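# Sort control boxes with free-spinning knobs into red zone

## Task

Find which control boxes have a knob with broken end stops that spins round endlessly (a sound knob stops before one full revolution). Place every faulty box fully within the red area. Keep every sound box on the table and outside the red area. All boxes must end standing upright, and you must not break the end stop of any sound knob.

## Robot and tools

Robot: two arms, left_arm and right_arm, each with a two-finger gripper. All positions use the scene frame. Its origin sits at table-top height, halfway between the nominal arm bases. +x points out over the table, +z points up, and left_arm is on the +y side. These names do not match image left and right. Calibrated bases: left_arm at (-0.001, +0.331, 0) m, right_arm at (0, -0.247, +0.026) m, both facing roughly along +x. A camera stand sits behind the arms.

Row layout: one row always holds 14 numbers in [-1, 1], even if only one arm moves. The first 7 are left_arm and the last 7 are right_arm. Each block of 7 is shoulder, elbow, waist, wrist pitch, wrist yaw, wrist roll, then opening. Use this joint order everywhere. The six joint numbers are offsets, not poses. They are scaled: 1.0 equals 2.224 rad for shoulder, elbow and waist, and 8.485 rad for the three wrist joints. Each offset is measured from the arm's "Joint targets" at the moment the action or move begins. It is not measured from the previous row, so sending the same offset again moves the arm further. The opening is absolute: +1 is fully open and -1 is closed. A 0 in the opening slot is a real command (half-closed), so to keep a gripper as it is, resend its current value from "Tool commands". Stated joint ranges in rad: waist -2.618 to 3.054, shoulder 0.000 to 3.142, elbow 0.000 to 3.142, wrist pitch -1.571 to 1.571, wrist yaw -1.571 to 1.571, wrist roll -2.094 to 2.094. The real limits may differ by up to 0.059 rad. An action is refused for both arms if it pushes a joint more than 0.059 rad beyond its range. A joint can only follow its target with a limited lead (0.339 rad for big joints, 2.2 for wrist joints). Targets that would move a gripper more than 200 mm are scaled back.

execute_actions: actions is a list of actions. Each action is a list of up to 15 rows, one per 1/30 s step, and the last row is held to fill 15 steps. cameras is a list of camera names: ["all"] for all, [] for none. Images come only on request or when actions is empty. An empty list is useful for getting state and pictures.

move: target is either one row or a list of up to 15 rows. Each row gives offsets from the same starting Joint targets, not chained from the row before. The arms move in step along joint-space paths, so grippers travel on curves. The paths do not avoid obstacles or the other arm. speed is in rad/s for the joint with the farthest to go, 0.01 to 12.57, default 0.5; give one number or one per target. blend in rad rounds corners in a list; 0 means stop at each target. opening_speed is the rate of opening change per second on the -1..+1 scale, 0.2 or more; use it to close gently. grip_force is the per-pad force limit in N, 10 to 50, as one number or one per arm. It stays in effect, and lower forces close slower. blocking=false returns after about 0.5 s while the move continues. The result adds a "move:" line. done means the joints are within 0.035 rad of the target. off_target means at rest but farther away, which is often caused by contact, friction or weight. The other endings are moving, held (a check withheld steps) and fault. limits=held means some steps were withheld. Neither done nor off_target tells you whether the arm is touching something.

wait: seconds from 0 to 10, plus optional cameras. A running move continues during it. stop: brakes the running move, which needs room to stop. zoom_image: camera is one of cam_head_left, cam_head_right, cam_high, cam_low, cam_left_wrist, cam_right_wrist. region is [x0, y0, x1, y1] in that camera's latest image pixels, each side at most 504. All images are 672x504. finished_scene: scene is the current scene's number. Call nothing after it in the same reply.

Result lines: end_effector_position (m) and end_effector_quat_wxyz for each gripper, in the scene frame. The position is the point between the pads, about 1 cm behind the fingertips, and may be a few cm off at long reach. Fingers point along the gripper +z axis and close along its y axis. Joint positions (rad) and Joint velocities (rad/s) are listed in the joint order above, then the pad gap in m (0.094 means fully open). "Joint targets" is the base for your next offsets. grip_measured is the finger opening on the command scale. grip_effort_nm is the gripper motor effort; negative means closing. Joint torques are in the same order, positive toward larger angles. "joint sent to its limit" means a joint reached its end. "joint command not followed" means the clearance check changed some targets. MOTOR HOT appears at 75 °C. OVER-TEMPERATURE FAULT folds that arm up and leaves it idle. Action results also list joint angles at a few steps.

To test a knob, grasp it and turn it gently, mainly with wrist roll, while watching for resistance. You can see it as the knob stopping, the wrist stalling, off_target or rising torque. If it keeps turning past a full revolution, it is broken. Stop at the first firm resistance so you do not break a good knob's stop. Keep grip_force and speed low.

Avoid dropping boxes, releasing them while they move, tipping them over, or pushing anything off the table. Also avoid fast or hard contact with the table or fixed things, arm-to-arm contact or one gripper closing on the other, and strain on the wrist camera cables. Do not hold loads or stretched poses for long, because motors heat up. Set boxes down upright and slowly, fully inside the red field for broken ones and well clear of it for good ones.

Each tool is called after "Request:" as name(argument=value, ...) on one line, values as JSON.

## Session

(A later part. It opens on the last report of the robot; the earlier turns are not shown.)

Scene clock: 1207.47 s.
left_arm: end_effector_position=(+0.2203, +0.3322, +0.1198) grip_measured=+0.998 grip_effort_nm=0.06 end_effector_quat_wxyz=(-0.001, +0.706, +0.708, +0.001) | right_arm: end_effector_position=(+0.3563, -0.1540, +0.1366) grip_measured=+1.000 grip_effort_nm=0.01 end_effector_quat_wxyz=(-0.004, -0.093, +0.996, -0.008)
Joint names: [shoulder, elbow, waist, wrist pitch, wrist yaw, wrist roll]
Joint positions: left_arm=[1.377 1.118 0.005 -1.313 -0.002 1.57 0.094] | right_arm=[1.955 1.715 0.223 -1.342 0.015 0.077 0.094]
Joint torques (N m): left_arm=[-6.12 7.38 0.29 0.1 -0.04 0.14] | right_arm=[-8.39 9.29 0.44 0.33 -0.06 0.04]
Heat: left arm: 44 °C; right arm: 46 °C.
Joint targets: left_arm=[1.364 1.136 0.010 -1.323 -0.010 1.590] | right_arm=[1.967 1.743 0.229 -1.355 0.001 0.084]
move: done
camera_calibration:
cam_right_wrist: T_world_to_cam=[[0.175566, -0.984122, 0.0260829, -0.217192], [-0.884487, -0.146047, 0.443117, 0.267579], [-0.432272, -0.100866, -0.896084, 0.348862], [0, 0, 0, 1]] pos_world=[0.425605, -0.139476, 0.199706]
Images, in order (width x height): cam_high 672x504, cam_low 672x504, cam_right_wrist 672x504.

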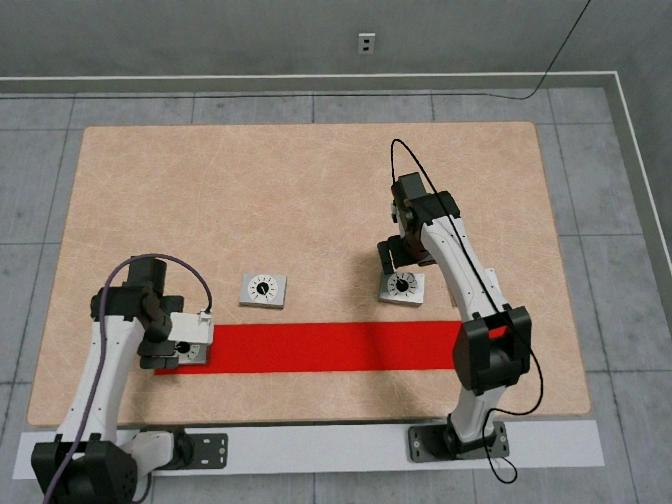

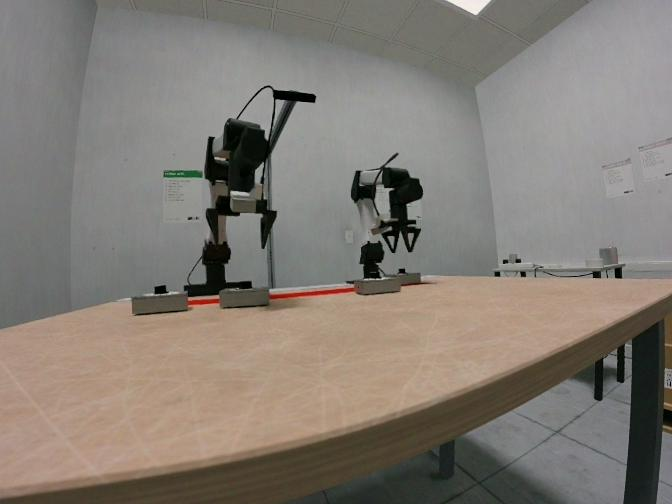

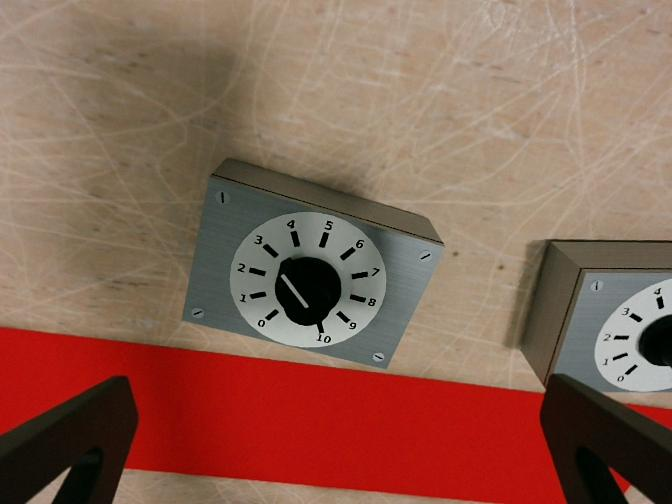

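Request:
move(target=[0, 0, 0, 0, 0, 0, 1, -0.03597, -0.09757, 0.00764, 0.01909, -0.00153, -0.0317, 0.1], speed=0.4, cameras=["cam_right_wrist", "cam_high", "cam_low"])

Request:
zoom_image(camera="cam_low", region=[110, 190, 290, 330])

Request:
zoom_image(camera="cam_right_wrist", region=[200, 204, 500, 504])

Scene clock: 1254.50 s.
left_arm: end_effector_position=(+0.2203, +0.3322, +0.1198) grip_measured=+0.998 grip_effort_nm=0.06 end_effector_quat_wxyz=(-0.001, +0.706, +0.708, +0.001) | right_arm: end_effector_position=(+0.3424, -0.1494, +0.1067) grip_measured=+0.103 grip_effort_nm=-0.16 end_effector_quat_wxyz=(-0.005, -0.226, +0.974, -0.001)
Joint names: [shoulder, elbow, waist, wrist pitch, wrist yaw, wrist roll]
Joint positions: left_arm=[1.377 1.118 0.005 -1.313 -0.002 1.57 0.094] | right_arm=[1.914 1.54 0.24 -1.207 0.002 -0.177 0.052]
Joint torques (N m): left_arm=[-6.12 7.38 0.29 0.1 -0.04 0.14] | right_arm=[-11.48 5.48 0.44 0.6 -0.09 -0.11]
Heat: left arm: 45 °C; right arm: 43 °C.
Joint targets: left_arm=[1.364 1.136 0.010 -1.323 -0.010 1.590] | right_arm=[1.886 1.526 0.246 -1.193 -0.012 -0.185]
move: done
camera_calibration:
cam_right_wrist: T_world_to_cam=[[0.432195, -0.901715, 0.0108355, -0.283397], [-0.809931, -0.382863, 0.444328, 0.208065], [-0.396508, -0.200812, -0.895799, 0.289239], [0, 0, 0, 1]] pos_world=[0.405687, -0.1178, 0.169722]
Images, in order (width x height): cam_high 672x504, cam_low 672x504, cam_right_wrist 672x504.

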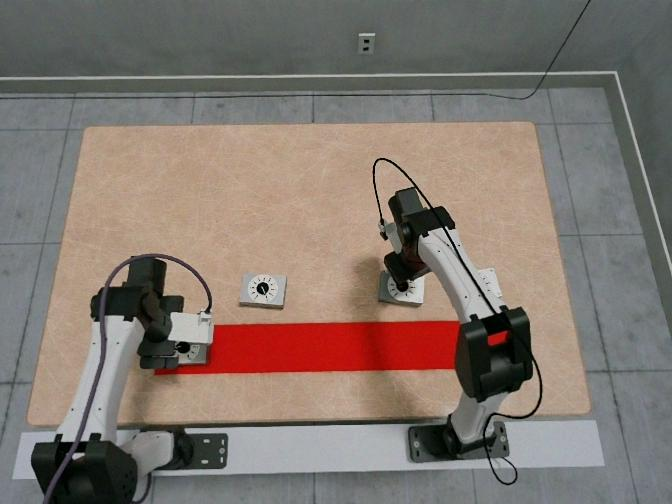

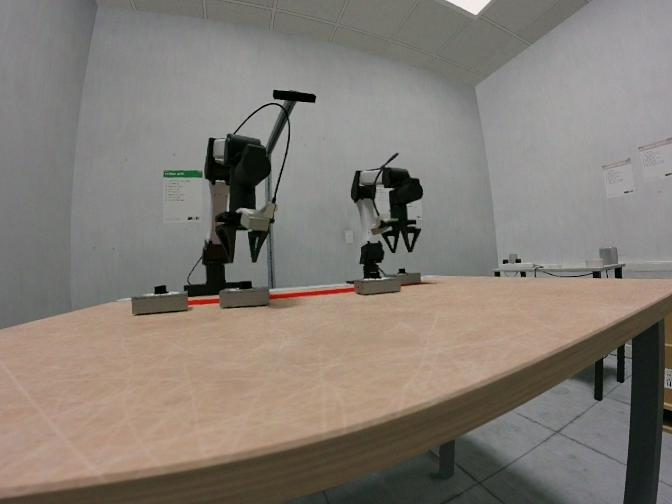

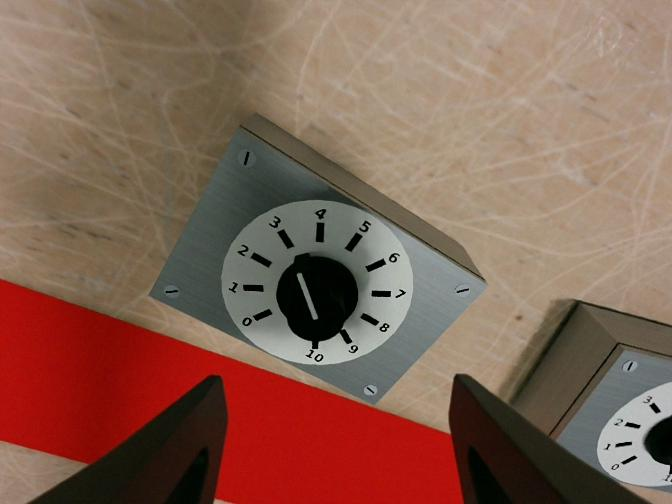

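Scaled by 2.800 from the camera's 672x504 image, which has a finer 960x720 frame.

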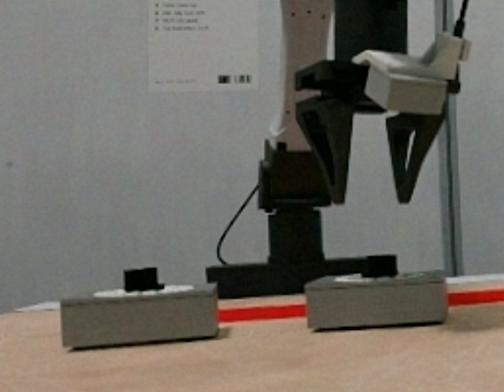

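Scaled by 1.680 from the camera's 672x504 image, which has a finer 960x720 frame.

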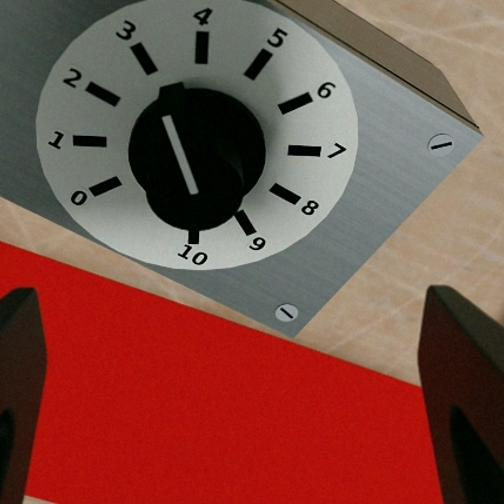

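Request:
move(target=[0, 0, 0, 0, 0, 0, 1, -0.0036, -0.05773, 0.00701, 0.0152, 0, 0.01061, 0.1], speed=0.2, cameras=["cam_right_wrist", "cam_low"])

Request:
zoom_image(camera="cam_low", region=[110, 190, 290, 330])

Request:
zoom_image(camera="cam_right_wrist", region=[200, 204, 500, 504])

Scene clock: 1301.33 s.
left_arm: end_effector_position=(+0.2203, +0.3322, +0.1198) grip_measured=+0.998 grip_effort_nm=0.06 end_effector_quat_wxyz=(-0.001, +0.706, +0.708, +0.001) | right_arm: end_effector_position=(+0.3349, -0.1459, +0.0768) grip_measured=+0.103 grip_effort_nm=-0.17 end_effector_quat_wxyz=(-0.002, -0.197, +0.980, -0.001)
Joint names: [shoulder, elbow, waist, wrist pitch, wrist yaw, wrist roll]
Joint positions: left_arm=[1.377 1.118 0.005 -1.313 -0.002 1.57 0.094] | right_arm=[1.908 1.411 0.255 -1.079 0.002 -0.102 0.052]
Joint torques (N m): left_arm=[-6.12 7.38 0.29 0.1 -0.04 0.14] | right_arm=[-11.44 5.45 0.55 0.61 -0.07 0.05]
Heat: left arm: 46 °C; right arm: 46 °C.
Joint targets: left_arm=[1.364 1.136 0.010 -1.323 -0.010 1.590] | right_arm=[1.879 1.398 0.261 -1.064 -0.012 -0.095]
move: done
camera_calibration:
cam_right_wrist: T_world_to_cam=[[0.377607, -0.925891, 0.0117584, -0.262036], [-0.833863, -0.334499, 0.43907, 0.232072], [-0.402598, -0.175601, -0.898376, 0.266183], [0, 0, 0, 1]] pos_world=[0.399628, -0.118248, 0.140318]
Images, in order (width x height): cam_low 672x504, cam_right_wrist 672x504.

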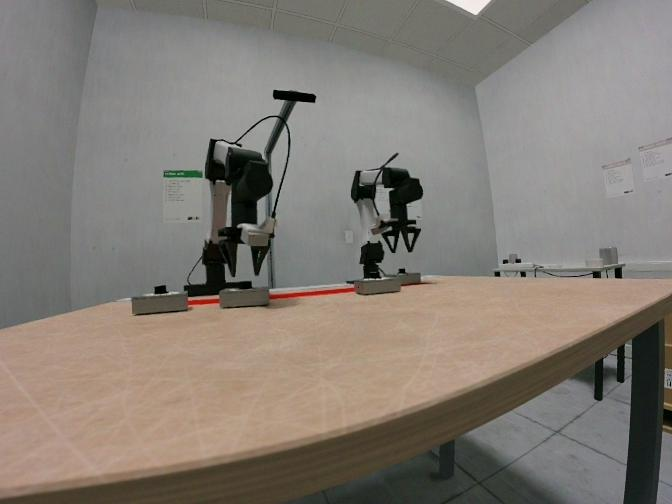

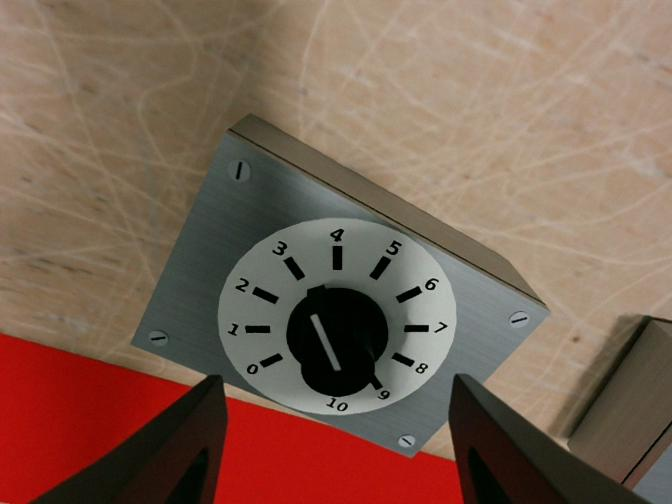

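Scaled by 2.800 from the camera's 672x504 image, which has a finer 960x720 frame.

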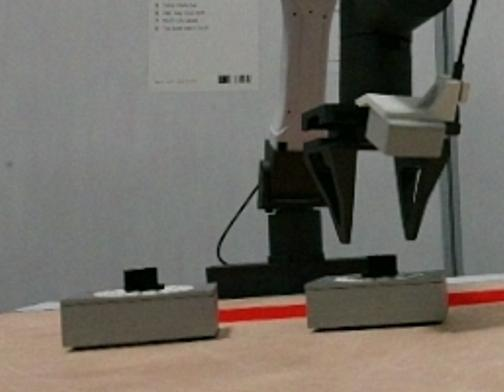

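Scaled by 1.680 from the camera's 672x504 image, which has a finer 960x720 frame.

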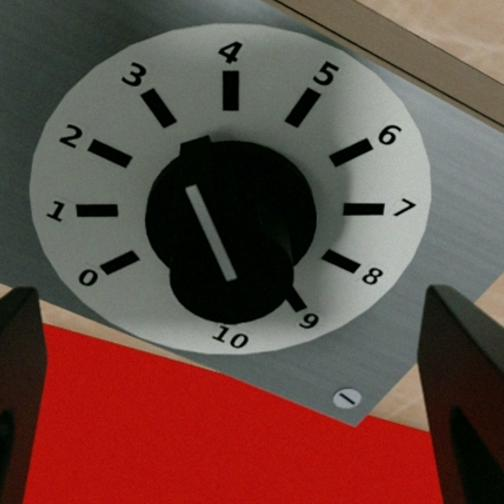

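Request:
move(target=[0, 0, 0, 0, 0, 0, 1, 0.02496, -0.02563, -0.002, 0.00843, 0, 0, 0.1], speed=0.1, cameras=["cam_right_wrist", "cam_low"])

Request:
zoom_image(camera="cam_low", region=[110, 190, 290, 330])

Request:
zoom_image(camera="cam_right_wrist", region=[200, 204, 500, 504])

Scene clock: 1336.00 s.
left_arm: end_effector_position=(+0.2203, +0.3322, +0.1198) grip_measured=+0.998 grip_effort_nm=0.06 end_effector_quat_wxyz=(-0.001, +0.706, +0.708, +0.001) | right_arm: end_effector_position=(+0.3328, -0.1466, +0.0572) grip_measured=+0.103 grip_effort_nm=-0.16 end_effector_quat_wxyz=(-0.004, -0.197, +0.980, -0.001)
Joint names: [shoulder, elbow, waist, wrist pitch, wrist yaw, wrist roll]
Joint positions: left_arm=[1.377 1.118 0.005 -1.313 -0.002 1.57 0.094] | right_arm=[1.925 1.353 0.255 -1.007 0.002 -0.102 0.052]
Joint torques (N m): left_arm=[-6.11 7.38 0.29 0.1 -0.04 0.14] | right_arm=[-8.12 5.41 -0.03 0.66 -0.08 0.06]
Heat: left arm: 46 °C; right arm: 51 °C.
Joint targets: left_arm=[1.364 1.136 0.010 -1.323 -0.010 1.590] | right_arm=[1.934 1.341 0.257 -0.993 -0.012 -0.095]
move: done
camera_calibration:
cam_right_wrist: T_world_to_cam=[[0.377337, -0.926005, 0.0114633, -0.261549], [-0.832377, -0.333707, 0.44248, 0.2382], [-0.405913, -0.176506, -0.896705, 0.248489], [0, 0, 0, 1]] pos_world=[0.397829, -0.118847, 0.12042]
Images, in order (width x height): cam_low 672x504, cam_right_wrist 672x504.

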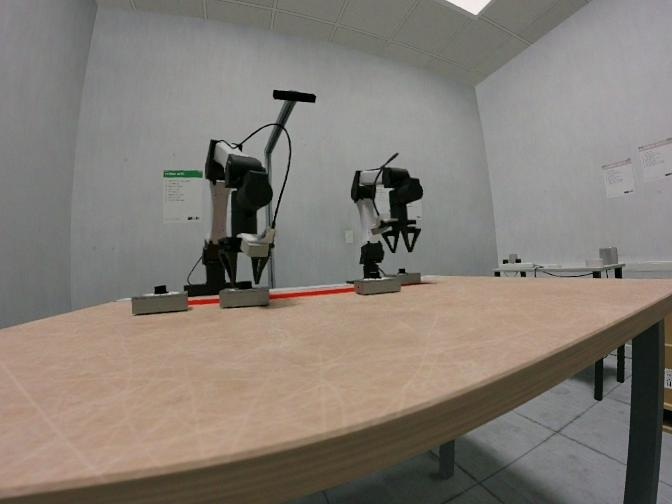

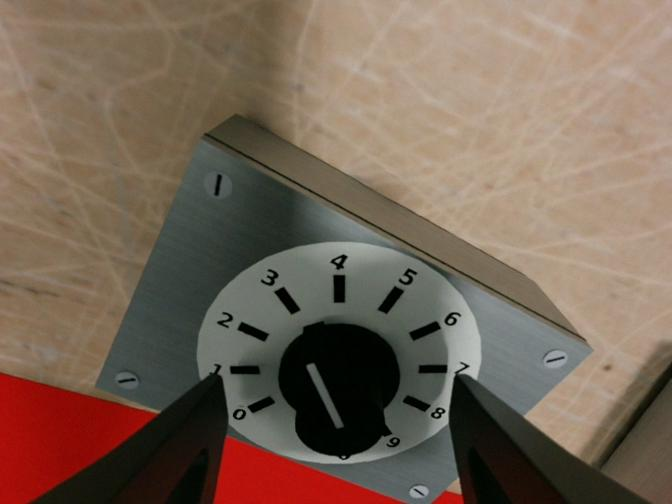

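Scaled by 2.800 from the camera's 672x504 image, which has a finer 960x720 frame.

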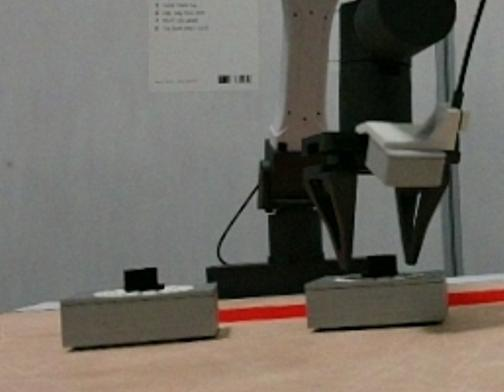

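Scaled by 1.680 from the camera's 672x504 image, which has a finer 960x720 frame.

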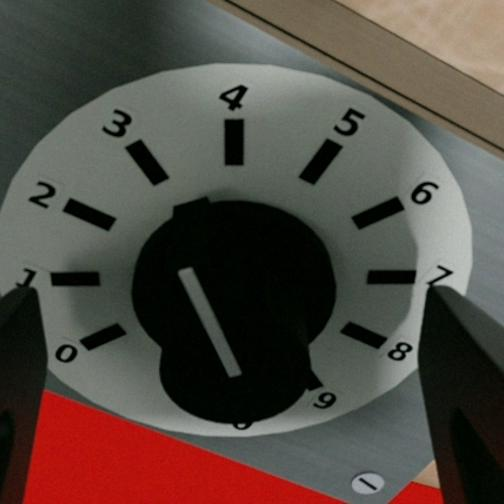

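Request:
move(target=[0, 0, 0, 0, 0, 0, 1, 0, 0, 0, 0, 0, 0, -0.65], speed=1.0, grip_force=[50, 10])

Request:
wait(seconds=2)

Request:
move(target=[0, 0, 0, 0, 0, 0, 1, 0, 0, 0, 0, 0, -0.05893, -0.65], speed=0.3, cameras=["cam_right_wrist"])

Request:
zoom_image(camera="cam_right_wrist", region=[200, 204, 500, 504])

Scene clock: 1350.47 s.
left_arm: end_effector_position=(+0.2203, +0.3322, +0.1198) grip_measured=+0.998 grip_effort_nm=0.06 end_effector_quat_wxyz=(-0.001, +0.706, +0.708, +0.001) | right_arm: end_effector_position=(+0.3329, -0.1465, +0.0572) grip_measured=-0.314 grip_effort_nm=-0.16 end_effector_quat_wxyz=(-0.004, -0.197, +0.980, -0.001)
Joint names: [shoulder, elbow, waist, wrist pitch, wrist yaw, wrist roll]
Joint positions: left_arm=[1.377 1.118 0.005 -1.313 -0.002 1.57 0.094] | right_arm=[1.925 1.353 0.255 -1.007 0.002 -0.102 0.032]
Joint velocities: left_arm=[within noise] | right_arm=[0.002 0.007 0.032 -0.051 -0.051 0.007 -0.004]
Joint torques (N m): left_arm=[-6.12 7.38 0.29 0.1 -0.04 0.14] | right_arm=[-8.23 5.37 -0.01 0.59 -0.09 0.06]
Heat: left arm: 46 °C; right arm: 49 °C.
Joint targets: left_arm=[1.364 1.136 0.010 -1.323 -0.010 1.590] | right_arm=[1.934 1.341 0.257 -0.993 -0.012 -0.095]
grip_force (N): 50, 10
move: moving (right_arm; no rest 5 s after the path's end)

Scene clock: 1352.47 s.
left_arm: end_effector_position=(+0.2203, +0.3322, +0.1198) grip_measured=+0.998 grip_effort_nm=0.06 end_effector_quat_wxyz=(-0.001, +0.706, +0.708, +0.001) | right_arm: end_effector_position=(+0.3329, -0.1465, +0.0572) grip_measured=-0.481 grip_effort_nm=-0.16 end_effector_quat_wxyz=(-0.004, -0.197, +0.980, -0.001)
Joint names: [shoulder, elbow, waist, wrist pitch, wrist yaw, wrist roll]
Joint positions: left_arm=[1.377 1.118 0.005 -1.313 -0.002 1.57 0.094] | right_arm=[1.925 1.353 0.255 -1.007 0.002 -0.102 0.024]
Joint torques (N m): left_arm=[-6.11 7.38 0.28 0.1 -0.04 0.14] | right_arm=[-8.05 5.37 0.09 0.59 -0.1 0.08]
Heat: left arm: 46 °C; right arm: 48 °C.
Joint targets: left_arm=[1.364 1.136 0.010 -1.323 -0.010 1.590] | right_arm=[1.934 1.341 0.257 -0.993 -0.012 -0.095]
Tool commands: left_gripper/opening=+1.0 right_gripper/opening=-0.65
grip_force (N): 50, 10
wait: 2.00 s; no rest

Scene clock: 1354.83 s.
left_arm: end_effector_position=(+0.2203, +0.3322, +0.1198) grip_measured=+0.998 grip_effort_nm=0.06 end_effector_quat_wxyz=(-0.001, +0.706, +0.708, +0.001) | right_arm: end_effector_position=(+0.3330, -0.1466, +0.0572) grip_measured=-0.598 grip_effort_nm=-0.29 end_effector_quat_wxyz=(-0.004, -0.426, +0.905, -0.001)
Joint names: [shoulder, elbow, waist, wrist pitch, wrist yaw, wrist roll]
Joint positions: left_arm=[1.377 1.118 0.005 -1.313 -0.002 1.57 0.094] | right_arm=[1.925 1.353 0.255 -1.007 0.002 -0.586 0.019]
Joint torques (N m): left_arm=[-6.11 7.38 0.29 0.1 -0.04 0.14] | right_arm=[-8.05 5.37 -0.01 0.6 -0.1 -0.13]
Heat: left arm: 46 °C; right arm: 48 °C.
Joint targets: left_arm=[1.364 1.136 0.010 -1.323 -0.010 1.590] | right_arm=[1.934 1.341 0.257 -0.993 -0.012 -0.595]
grip_force (N): 50, 10
move: done
camera_calibration:
cam_right_wrist: T_world_to_cam=[[0.765211, -0.643731, 0.00796166, -0.349224], [-0.580218, -0.684249, 0.441758, 0.103087], [-0.278926, -0.342658, -0.897099, 0.1819], [0, 0, 0, 1]] pos_world=[0.37778, -0.0919401, 0.120423]
Images, in order (width x height): cam_right_wrist 672x504.

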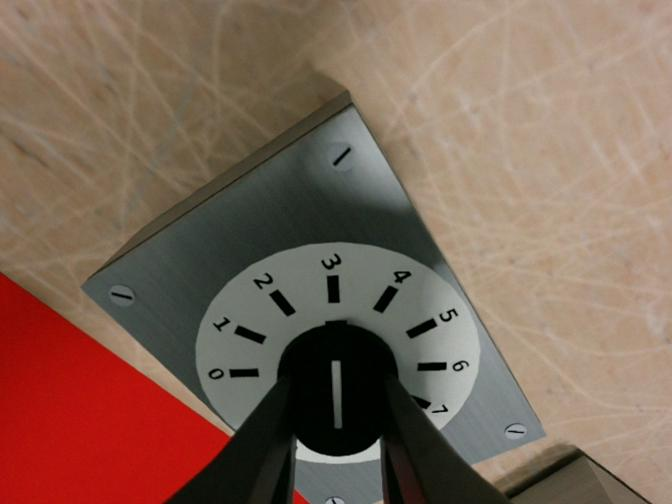

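Scaled by 1.680 from the camera's 672x504 image, which has a finer 960x720 frame.

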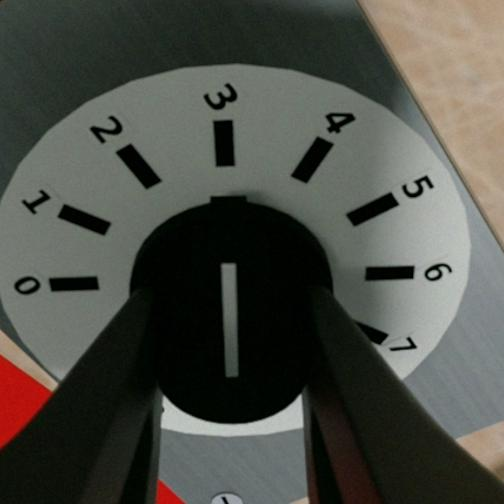

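Request:
move(target=[0, 0, 0, 0, 0, 0, 1, 0, 0, 0, 0, 0, -0.1709, -0.65], speed=0.35, cameras=["cam_right_wrist"])

Request:
zoom_image(camera="cam_right_wrist", region=[200, 204, 500, 504])

Scene clock: 1367.13 s.
left_arm: end_effector_position=(+0.2203, +0.3322, +0.1198) grip_measured=+0.998 grip_effort_nm=0.06 end_effector_quat_wxyz=(-0.001, +0.706, +0.708, +0.001) | right_arm: end_effector_position=(+0.3344, -0.1463, +0.0572) grip_measured=-0.598 grip_effort_nm=-0.29 end_effector_quat_wxyz=(+0.002, +0.919, -0.395, +0.000)
Joint names: [shoulder, elbow, waist, wrist pitch, wrist yaw, wrist roll]
Joint positions: left_arm=[1.377 1.118 0.005 -1.313 -0.002 1.57 0.094] | right_arm=[1.925 1.353 0.255 -1.001 0.003 -2.035 0.019]
Joint torques (N m): left_arm=[-6.11 7.39 0.28 0.1 -0.04 0.14] | right_arm=[-8.02 5.27 0.06 0.48 -0.13 -0.11]
Heat: left arm: 46 °C; right arm: 47 °C.
Joint targets: left_arm=[1.364 1.136 0.010 -1.323 -0.010 1.590] | right_arm=[1.934 1.341 0.257 -0.992 -0.013 -2.044]
grip_force (N): 50, 10
move: done
camera_calibration:
cam_right_wrist: T_world_to_cam=[[0.731834, 0.681448, 0.00692451, -0.14494], [0.610836, -0.660439, 0.436691, -0.290531], [0.302156, -0.315356, -0.899585, -0.0078418], [0, 0, 0, 1]] pos_world=[0.285908, -0.095582, 0.120822]
Images, in order (width x height): cam_right_wrist 672x504.

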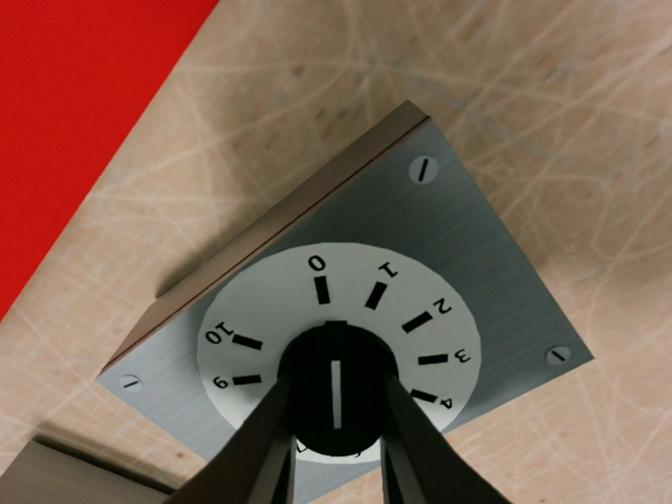

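Scaled by 1.680 from the camera's 672x504 image, which has a finer 960x720 frame.

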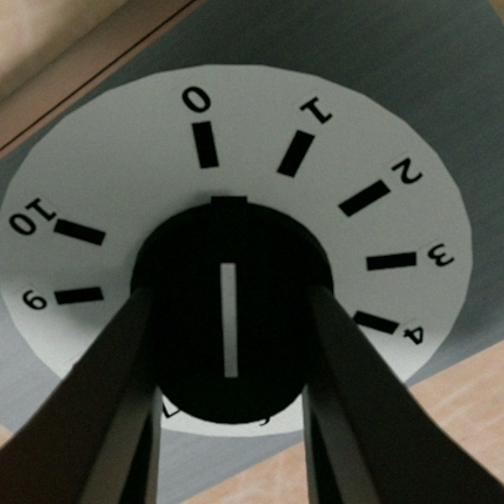

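Request:
move(target=[[0, 0, 0, 0, 0, 0, 1, 0, 0, 0, 0, 0, 0, 0.05], [0, 0, 0, 0, 0, 0, 1, 0, 0, 0, 0, 0, 0.37026, 0.05]], speed=1.0)

Request:
move(target=[0, 0, 0, 0, 0, 0, 1, 0, 0, 0, 0, 0, 0, -0.65], speed=1.0)

Request:
wait(seconds=3.5, cameras=["cam_right_wrist"])

Scene clock: 1380.63 s.
left_arm: end_effector_position=(+0.2203, +0.3322, +0.1198) grip_measured=+0.998 grip_effort_nm=0.06 end_effector_quat_wxyz=(-0.001, +0.706, +0.708, +0.001) | right_arm: end_effector_position=(+0.3343, -0.1459, +0.0572) grip_measured=+0.047 grip_effort_nm=0.16 end_effector_quat_wxyz=(-0.001, +0.387, +0.922, -0.001)
Joint names: [shoulder, elbow, waist, wrist pitch, wrist yaw, wrist roll]
Joint positions: left_arm=[1.377 1.118 0.005 -1.313 -0.002 1.57 0.094] | right_arm=[1.925 1.353 0.255 -1.001 0.001 1.089 0.049]
Joint torques (N m): left_arm=[-6.11 7.38 0.28 0.1 -0.04 0.14] | right_arm=[-8.13 5.35 0.02 0.53 0.01 0.04]
Heat: left arm: 47 °C; right arm: 46 °C.
Joint targets: left_arm=[1.364 1.136 0.010 -1.323 -0.010 1.590] | right_arm=[1.934 1.341 0.257 -0.992 -0.012 1.097]
grip_force (N): 50, 10
move: done

Scene clock: 1385.63 s.
left_arm: end_effector_position=(+0.2203, +0.3322, +0.1198) grip_measured=+0.998 grip_effort_nm=0.06 end_effector_quat_wxyz=(-0.001, +0.706, +0.708, +0.001) | right_arm: end_effector_position=(+0.3343, -0.1459, +0.0572) grip_measured=-0.370 grip_effort_nm=-0.16 end_effector_quat_wxyz=(-0.001, +0.387, +0.922, -0.001)
Joint names: [shoulder, elbow, waist, wrist pitch, wrist yaw, wrist roll]
Joint positions: left_arm=[1.377 1.118 0.005 -1.313 -0.002 1.57 0.094] | right_arm=[1.925 1.353 0.255 -1.001 0.001 1.09 0.03]
Joint velocities: left_arm=[within noise] | right_arm=[0.002 -0.007 -0.012 0.007 -0.007 -0.081 -0.004]
Joint torques (N m): left_arm=[-6.11 7.39 0.29 0.1 -0.04 0.14] | right_arm=[-8.09 5.35 0.13 0.52 0.02 0.07]
Heat: left arm: 47 °C; right arm: 46 °C.
Joint targets: left_arm=[1.364 1.136 0.010 -1.323 -0.010 1.590] | right_arm=[1.934 1.341 0.257 -0.992 -0.012 1.097]
grip_force (N): 50, 10
move: moving (right_arm; no rest 5 s after the path's end)

Scene clock: 1389.13 s.
left_arm: end_effector_position=(+0.2203, +0.3322, +0.1198) grip_measured=+0.998 grip_effort_nm=0.06 end_effector_quat_wxyz=(-0.001, +0.706, +0.708, +0.001) | right_arm: end_effector_position=(+0.3342, -0.1459, +0.0572) grip_measured=-0.598 grip_effort_nm=-0.28 end_effector_quat_wxyz=(-0.001, +0.387, +0.922, -0.001)
Joint names: [shoulder, elbow, waist, wrist pitch, wrist yaw, wrist roll]
Joint positions: left_arm=[1.377 1.118 0.005 -1.313 -0.002 1.57 0.094] | right_arm=[1.925 1.353 0.255 -1.001 0.001 1.09 0.019]
Joint torques (N m): left_arm=[-6.12 7.38 0.29 0.1 -0.04 0.14] | right_arm=[-8.14 5.29 0.03 0.5 0.02 0.04]
Heat: left arm: 47 °C; right arm: 46 °C.
Joint targets: left_arm=[1.364 1.136 0.010 -1.323 -0.010 1.590] | right_arm=[1.934 1.341 0.257 -0.992 -0.012 1.097]
Tool commands: left_gripper/opening=+1.0 right_gripper/opening=-0.65
grip_force (N): 50, 10
wait: 3.50 s; at rest by 2.80 s
camera_calibration:
cam_right_wrist: T_world_to_cam=[[-0.720414, -0.693425, 0.0128363, 0.139284], [-0.620383, 0.652582, 0.435041, 0.313136], [-0.310045, 0.305446, -0.900319, 0.287598], [0, 0, 0, 1]] pos_world=[0.383775, -0.195609, 0.120915]
Images, in order (width x height): cam_right_wrist 672x504.

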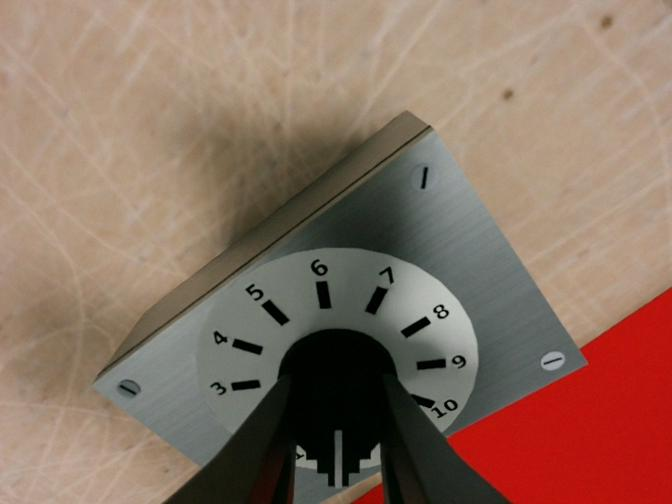

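Request:
move(target=[0, 0, 0, 0, 0, 0, 1, 0, 0, 0, 0, 0, -0.0353, -0.65], speed=0.2, cameras=["cam_right_wrist"])

Request:
zoom_image(camera="cam_right_wrist", region=[200, 204, 500, 504])

Scene clock: 1396.43 s.
left_arm: end_effector_position=(+0.2203, +0.3322, +0.1198) grip_measured=+0.998 grip_effort_nm=0.06 end_effector_quat_wxyz=(-0.001, +0.706, +0.708, +0.001) | right_arm: end_effector_position=(+0.3342, -0.1459, +0.0572) grip_measured=-0.598 grip_effort_nm=-0.29 end_effector_quat_wxyz=(-0.001, +0.256, +0.967, -0.001)
Joint names: [shoulder, elbow, waist, wrist pitch, wrist yaw, wrist roll]
Joint positions: left_arm=[1.377 1.118 0.005 -1.313 -0.002 1.57 0.094] | right_arm=[1.925 1.353 0.255 -1.001 0.001 0.812 0.019]
Joint torques (N m): left_arm=[-6.12 7.39 0.29 0.1 -0.04 0.14] | right_arm=[-8.03 5.38 0.06 0.54 0 -0.17]
Heat: left arm: 47 °C; right arm: 45 °C.
Joint targets: left_arm=[1.364 1.136 0.010 -1.323 -0.010 1.590] | right_arm=[1.934 1.341 0.257 -0.992 -0.012 0.798]
grip_force (N): 50, 10
move: done
camera_calibration:
cam_right_wrist: T_world_to_cam=[[-0.502668, -0.864387, 0.0126325, 0.0415407], [-0.775335, 0.457249, 0.435636, 0.336313], [-0.382334, 0.209186, -0.900034, 0.297711], [0, 0, 0, 1]] pos_world=[0.395462, -0.180149, 0.120915]
Images, in order (width x height): cam_right_wrist 672x504.

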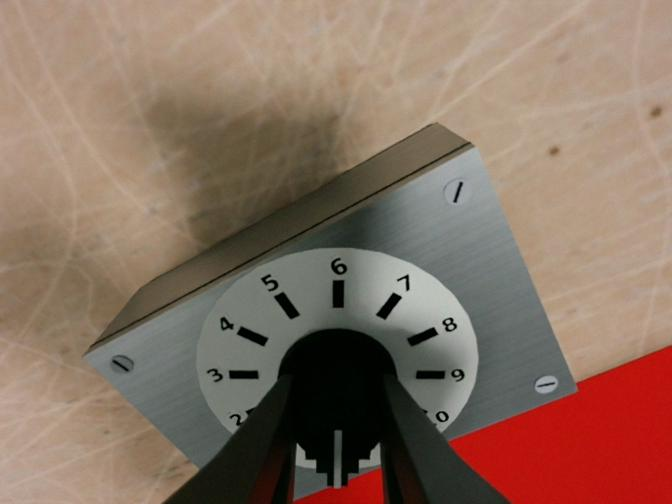

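Scaled by 1.680 from the camera's 672x504 image, which has a finer 960x720 frame.

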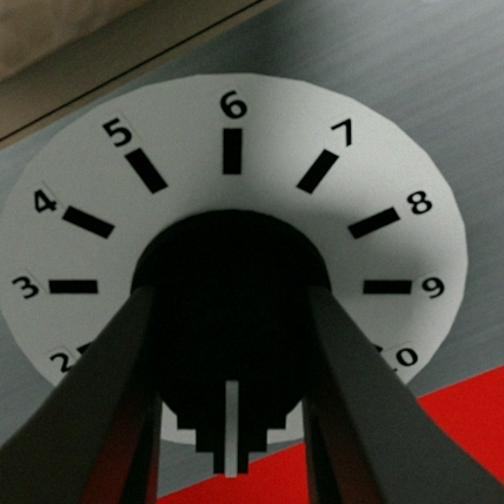

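Request:
move(target=[0, 0, 0, 0, 0, 0, 1, 0, 0, 0, 0, 0, -0.0177, -0.65], speed=0.15, cameras=["cam_right_wrist"])

Request:
zoom_image(camera="cam_right_wrist", region=[200, 204, 500, 504])

Scene clock: 1403.03 s.
left_arm: end_effector_position=(+0.2203, +0.3322, +0.1198) grip_measured=+0.998 grip_effort_nm=0.06 end_effector_quat_wxyz=(-0.001, +0.706, +0.708, +0.001) | right_arm: end_effector_position=(+0.3342, -0.1459, +0.0572) grip_measured=-0.598 grip_effort_nm=-0.29 end_effector_quat_wxyz=(-0.001, +0.183, +0.983, -0.001)
Joint names: [shoulder, elbow, waist, wrist pitch, wrist yaw, wrist roll]
Joint positions: left_arm=[1.377 1.118 0.005 -1.313 -0.002 1.57 0.094] | right_arm=[1.925 1.353 0.255 -1.001 0.001 0.662 0.019]
Joint torques (N m): left_arm=[-6.12 7.38 0.31 0.1 -0.04 0.14] | right_arm=[-8.08 5.3 0.13 0.53 -0.01 -0.2]
Heat: left arm: 47 °C; right arm: 45 °C.
Joint targets: left_arm=[1.364 1.136 0.010 -1.323 -0.010 1.590] | right_arm=[1.934 1.341 0.257 -0.992 -0.012 0.647]
grip_force (N): 50, 10
move: done
camera_calibration:
cam_right_wrist: T_world_to_cam=[[-0.367585, -0.929907, 0.0123993, -0.013104], [-0.83494, 0.335858, 0.435975, 0.338449], [-0.40958, 0.149905, -0.899874, 0.298162], [0, 0, 0, 1]] pos_world=[0.399889, -0.170552, 0.120916]
Images, in order (width x height): cam_right_wrist 672x504.

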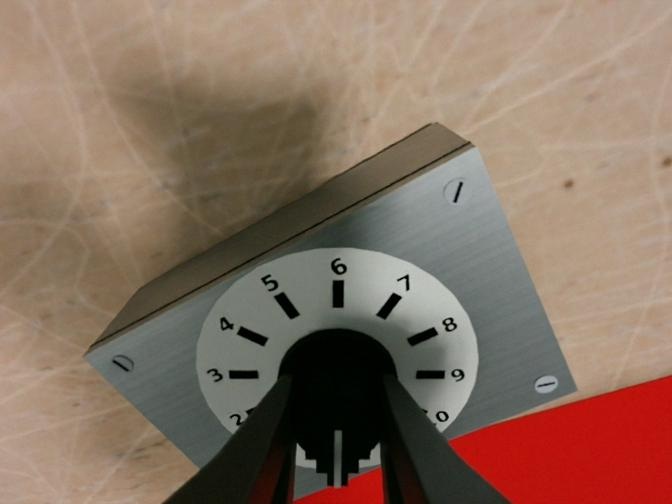

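Scaled by 1.680 from the camera's 672x504 image, which has a finer 960x720 frame.

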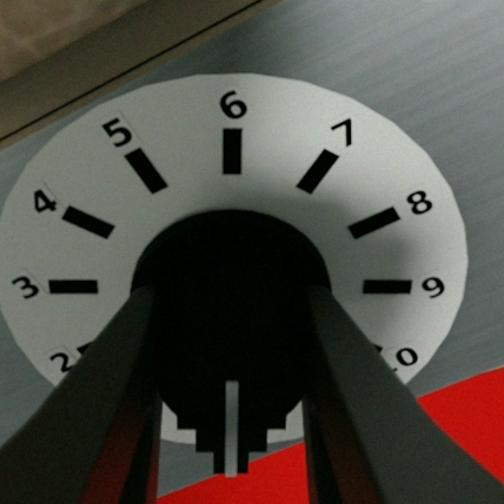

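Request:
move(target=[[0, 0, 0, 0, 0, 0, 1, 0, 0, 0, 0, 0, 0, 0.1], [0, 0, 0, 0, 0, 0, 1, -0.03642, 0.08049, 0, -0.02569, 0, 0, 0.1], [0, 0, 0, 0, 0, 0, 1, -0.05755, 0.06205, -0.22122, -0.02852, 0, -0.07743, 0.1]], blend=[0, 0.03, 0], speed=[0.3, 0.3, 0.5], cameras=["cam_right_wrist", "cam_high", "cam_low"])

Request:
zoom_image(camera="cam_low", region=[110, 190, 290, 330])

Request:
zoom_image(camera="cam_high", region=[350, 220, 550, 370])

Scene clock: 1440.80 s.
left_arm: end_effector_position=(+0.2203, +0.3322, +0.1198) grip_measured=+0.998 grip_effort_nm=0.06 end_effector_quat_wxyz=(-0.001, +0.706, +0.708, +0.001) | right_arm: end_effector_position=(+0.3353, -0.3134, +0.1222) grip_measured=+0.097 grip_effort_nm=0.17 end_effector_quat_wxyz=(+0.006, +0.097, +0.995, +0.001)
Joint names: [shoulder, elbow, waist, wrist pitch, wrist yaw, wrist roll]
Joint positions: left_arm=[1.377 1.118 0.005 -1.313 -0.002 1.57 0.094] | right_arm=[1.831 1.494 -0.236 -1.221 -0.002 -0.002 0.052]
Joint torques (N m): left_arm=[-6.11 7.38 0.28 0.1 -0.04 0.14] | right_arm=[-10.66 5.5 -0.09 0.33 -0.04 -0.1]
Heat: left arm: 47 °C; right arm: 46 °C.
Joint targets: left_arm=[1.364 1.136 0.010 -1.323 -0.010 1.590] | right_arm=[1.806 1.479 -0.235 -1.234 -0.012 -0.010]
grip_force (N): 50, 10
move: done
camera_calibration:
cam_right_wrist: T_world_to_cam=[[-0.201956, -0.979362, 0.00793808, -0.239769], [-0.886236, 0.186191, 0.424168, 0.339003], [-0.416892, 0.0786285, -0.905549, 0.363099], [0, 0, 0, 1]] pos_world=[0.403387, -0.326489, 0.186913]
Images, in order (width x height): cam_high 672x504, cam_low 672x504, cam_right_wrist 672x504.

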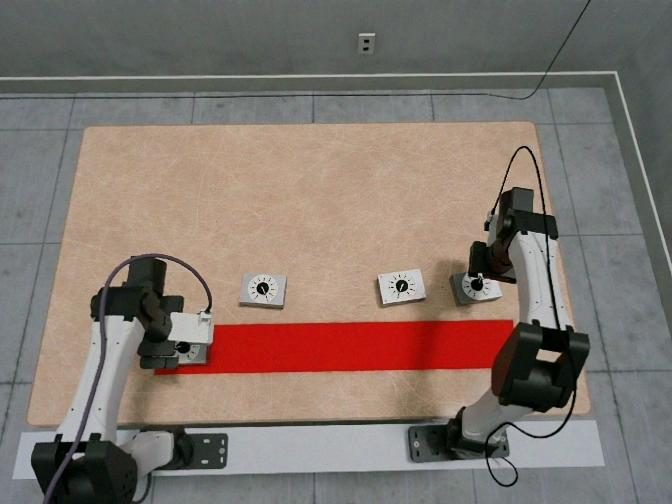

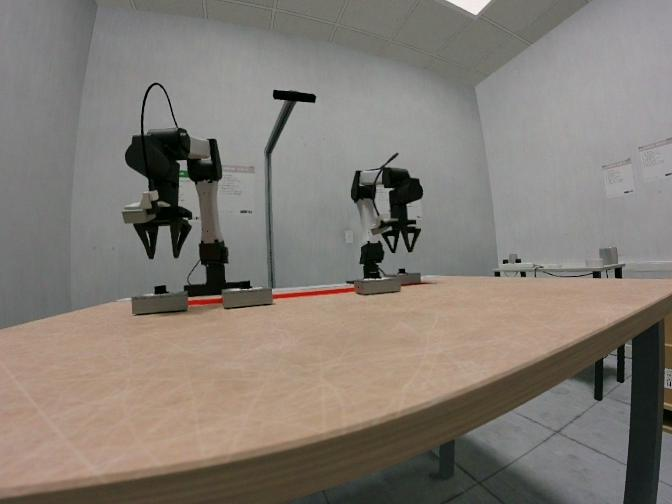

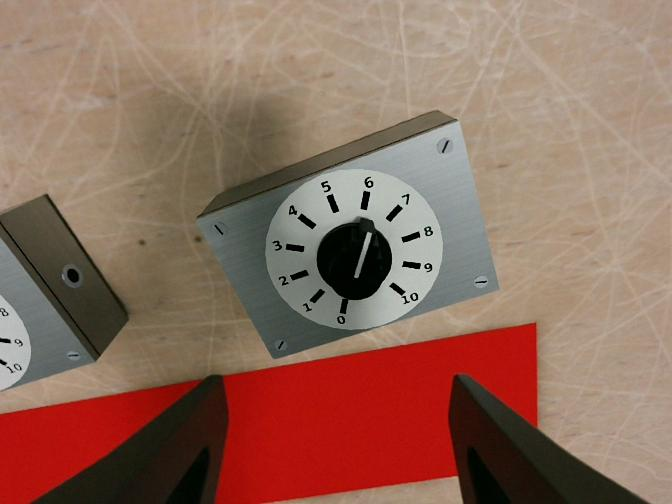

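Scaled by 2.800 from the camera's 672x504 image, which has a finer 960x720 frame.

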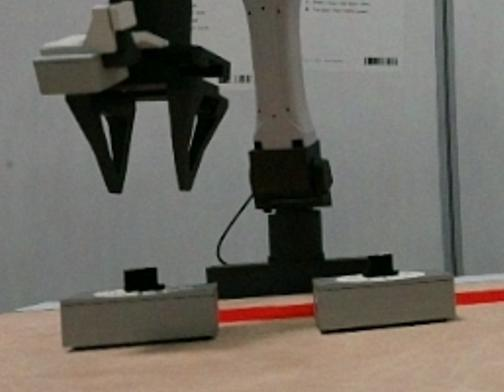

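Scaled by 2.520 from the camera's 672x504 image, which has a finer 960x720 frame.

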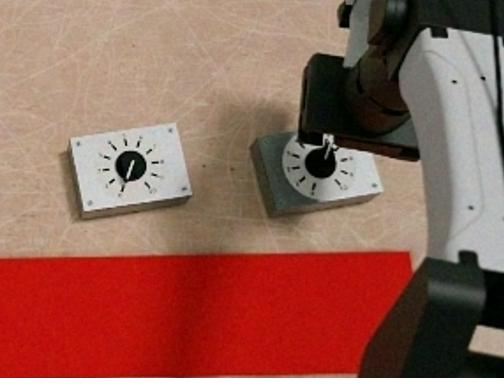

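Request:
move(target=[0, 0, 0, 0, 0, 0, 1, 0.04451, -0.07959, -0.00922, 0.03041, 0, -0.02451, 0.1], speed=0.2, cameras=["cam_right_wrist", "cam_low"])

Request:
zoom_image(camera="cam_low", region=[110, 190, 290, 330])

Request:
zoom_image(camera="cam_right_wrist", region=[200, 204, 500, 504])

Scene clock: 1476.50 s.
left_arm: end_effector_position=(+0.2203, +0.3322, +0.1198) grip_measured=+0.998 grip_effort_nm=0.07 end_effector_quat_wxyz=(-0.001, +0.706, +0.708, +0.001) | right_arm: end_effector_position=(+0.3337, -0.3179, +0.0572) grip_measured=+0.097 grip_effort_nm=0.17 end_effector_quat_wxyz=(-0.001, +0.000, +1.000, +0.001)
Joint names: [shoulder, elbow, waist, wrist pitch, wrist yaw, wrist roll]
Joint positions: left_arm=[1.377 1.118 0.005 -1.313 -0.002 1.57 0.094] | right_arm=[1.896 1.314 -0.249 -0.991 -0.002 -0.21 0.052]
Joint torques (N m): left_arm=[-6.11 7.38 0.29 0.1 -0.04 0.14] | right_arm=[-7.87 5.34 -0.79 0.57 -0.03 -0.09]
Heat: left arm: 48 °C; right arm: 47 °C.
Joint targets: left_arm=[1.364 1.136 0.010 -1.323 -0.010 1.590] | right_arm=[1.905 1.302 -0.256 -0.976 -0.012 -0.218]
grip_force (N): 50, 10
move: done
camera_calibration:
cam_right_wrist: T_world_to_cam=[[-0.00909965, -0.99993, 0.00750254, -0.31488], [-0.89948, 0.0114629, 0.436811, 0.314198], [-0.436867, -0.00277355, -0.899522, 0.284378], [0, 0, 0, 1]] pos_world=[0.403985, -0.317671, 0.120921]
Images, in order (width x height): cam_low 672x504, cam_right_wrist 672x504.

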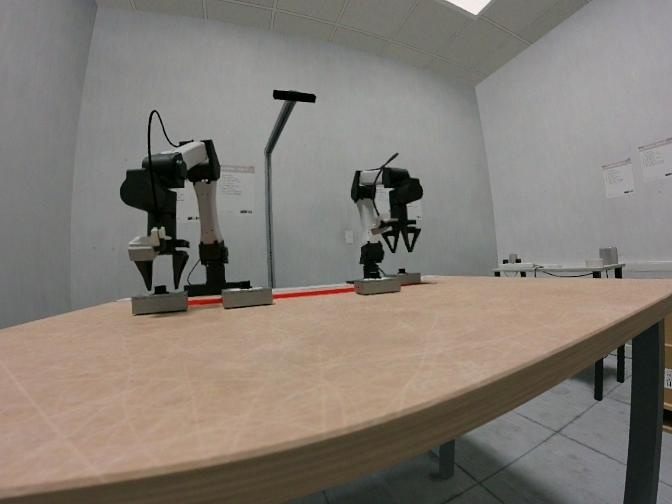

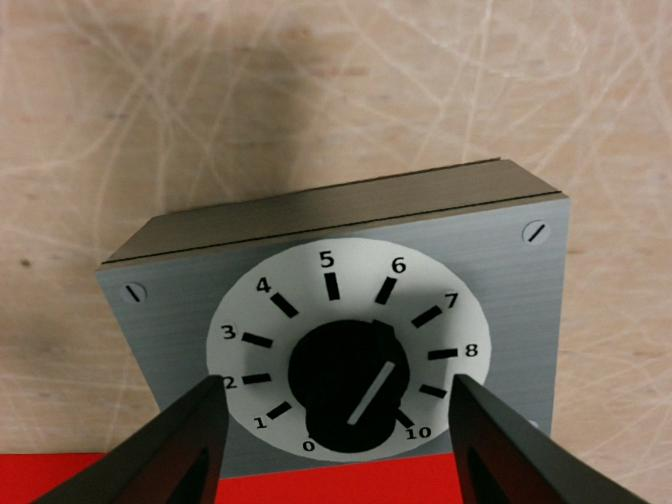

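Scaled by 2.800 from the camera's 672x504 image, which has a finer 960x720 frame.

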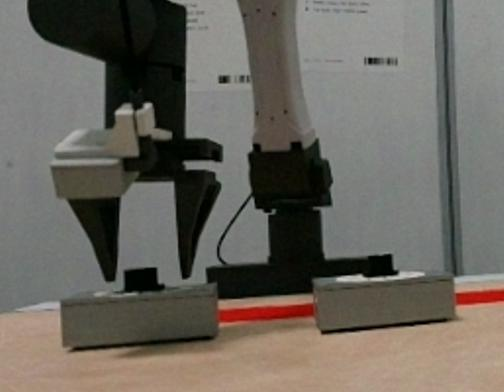

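Scaled by 1.680 from the camera's 672x504 image, which has a finer 960x720 frame.

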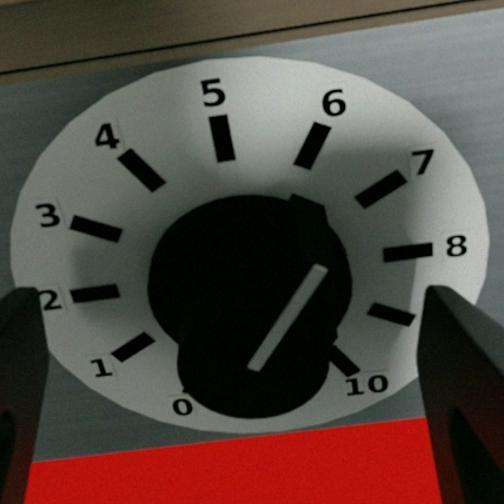

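Request:
move(target=[0, 0, 0, 0, 0, 0, 1, 0, 0, -0.0055, 0, 0, 0, 0.1], speed=0.1)

Request:
move(target=[0, 0, 0, 0, 0, 0, 1, 0, 0, 0, 0, 0, 0, -0.65], speed=1.0)

Request:
wait(seconds=4, cameras=["cam_right_wrist"])

Request:
zoom_image(camera="cam_right_wrist", region=[200, 204, 500, 504])

Scene clock: 1486.23 s.
left_arm: end_effector_position=(+0.2203, +0.3322, +0.1198) grip_measured=+0.998 grip_effort_nm=0.06 end_effector_quat_wxyz=(-0.001, +0.706, +0.708, +0.001) | right_arm: end_effector_position=(+0.3329, -0.3221, +0.0572) grip_measured=+0.097 grip_effort_nm=0.17 end_effector_quat_wxyz=(-0.001, +0.006, +1.000, +0.001)
Joint names: [shoulder, elbow, waist, wrist pitch, wrist yaw, wrist roll]
Joint positions: left_arm=[1.377 1.118 0.005 -1.313 -0.002 1.57 0.094] | right_arm=[1.896 1.314 -0.262 -0.991 -0.002 -0.21 0.052]
Joint torques (N m): left_arm=[-6.12 7.38 0.29 0.1 -0.04 0.14] | right_arm=[-7.87 5.3 -0.7 0.62 -0.04 -0.11]
Heat: left arm: 48 °C; right arm: 47 °C.
Joint targets: left_arm=[1.364 1.136 0.010 -1.323 -0.010 1.590] | right_arm=[1.905 1.302 -0.268 -0.977 -0.012 -0.217]
grip_force (N): 50, 10
move: done

Scene clock: 1491.23 s.
left_arm: end_effector_position=(+0.2203, +0.3322, +0.1198) grip_measured=+0.998 grip_effort_nm=0.06 end_effector_quat_wxyz=(-0.001, +0.706, +0.708, +0.001) | right_arm: end_effector_position=(+0.3329, -0.3221, +0.0572) grip_measured=-0.320 grip_effort_nm=-0.16 end_effector_quat_wxyz=(-0.001, +0.006, +1.000, +0.001)
Joint names: [shoulder, elbow, waist, wrist pitch, wrist yaw, wrist roll]
Joint positions: left_arm=[1.377 1.118 0.005 -1.313 -0.002 1.57 0.094] | right_arm=[1.896 1.314 -0.262 -0.991 -0.002 -0.211 0.032]
Joint torques (N m): left_arm=[-6.11 7.38 0.29 0.1 -0.04 0.14] | right_arm=[-7.98 5.35 -0.79 0.63 -0.01 -0.11]
Heat: left arm: 48 °C; right arm: 47 °C.
Joint targets: left_arm=[1.364 1.136 0.010 -1.323 -0.010 1.590] | right_arm=[1.905 1.302 -0.268 -0.977 -0.012 -0.218]
grip_force (N): 50, 10
move: moving (right_arm; no rest 5 s after the path's end)

Scene clock: 1495.23 s.
left_arm: end_effector_position=(+0.2203, +0.3322, +0.1198) grip_measured=+0.998 grip_effort_nm=0.06 end_effector_quat_wxyz=(-0.001, +0.706, +0.708, +0.001) | right_arm: end_effector_position=(+0.3331, -0.3212, +0.0572) grip_measured=-0.588 grip_effort_nm=-0.29 end_effector_quat_wxyz=(+0.000, +0.006, +1.000, +0.004)
Joint names: [shoulder, elbow, waist, wrist pitch, wrist yaw, wrist roll]
Joint positions: left_arm=[1.377 1.118 0.005 -1.313 -0.002 1.57 0.094] | right_arm=[1.896 1.314 -0.262 -0.991 -0.008 -0.211 0.019]
Joint torques (N m): left_arm=[-6.12 7.38 0.29 0.1 -0.05 0.14] | right_arm=[-7.84 5.35 -0.75 0.59 0.04 -0.12]
Heat: left arm: 48 °C; right arm: 47 °C.
Joint targets: left_arm=[1.364 1.136 0.010 -1.323 -0.010 1.590] | right_arm=[1.905 1.302 -0.268 -0.977 -0.012 -0.218]
Tool commands: left_gripper/opening=+1.0 right_gripper/opening=-0.65
grip_force (N): 50, 10
wait: 4.00 s; at rest by 3.23 s
camera_calibration:
cam_right_wrist: T_world_to_cam=[[-0.0209604, -0.999777, 0.00239392, -0.313834], [-0.899957, 0.0199105, 0.435523, 0.316562], [-0.435474, 0.0069743, -0.900174, 0.286772], [0, 0, 0, 1]] pos_world=[0.403196, -0.322067, 0.121026]
Images, in order (width x height): cam_right_wrist 672x504.

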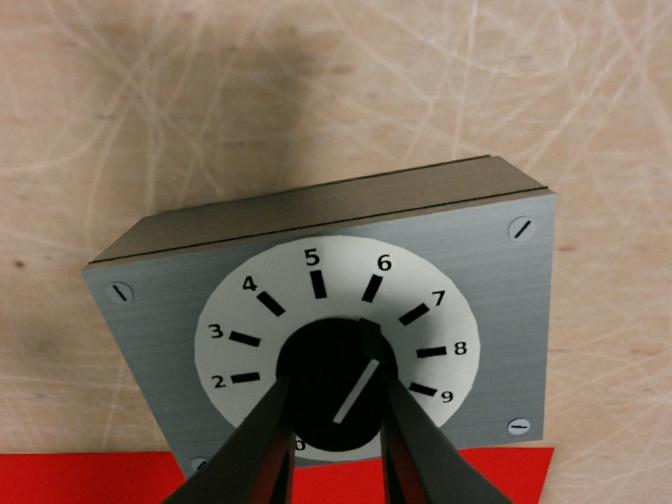

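Scaled by 1.680 from the camera's 672x504 image, which has a finer 960x720 frame.

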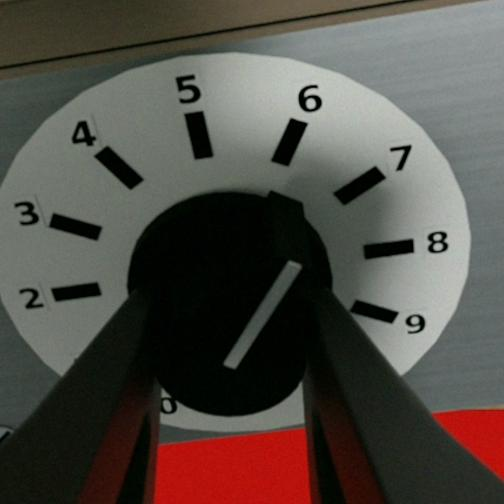

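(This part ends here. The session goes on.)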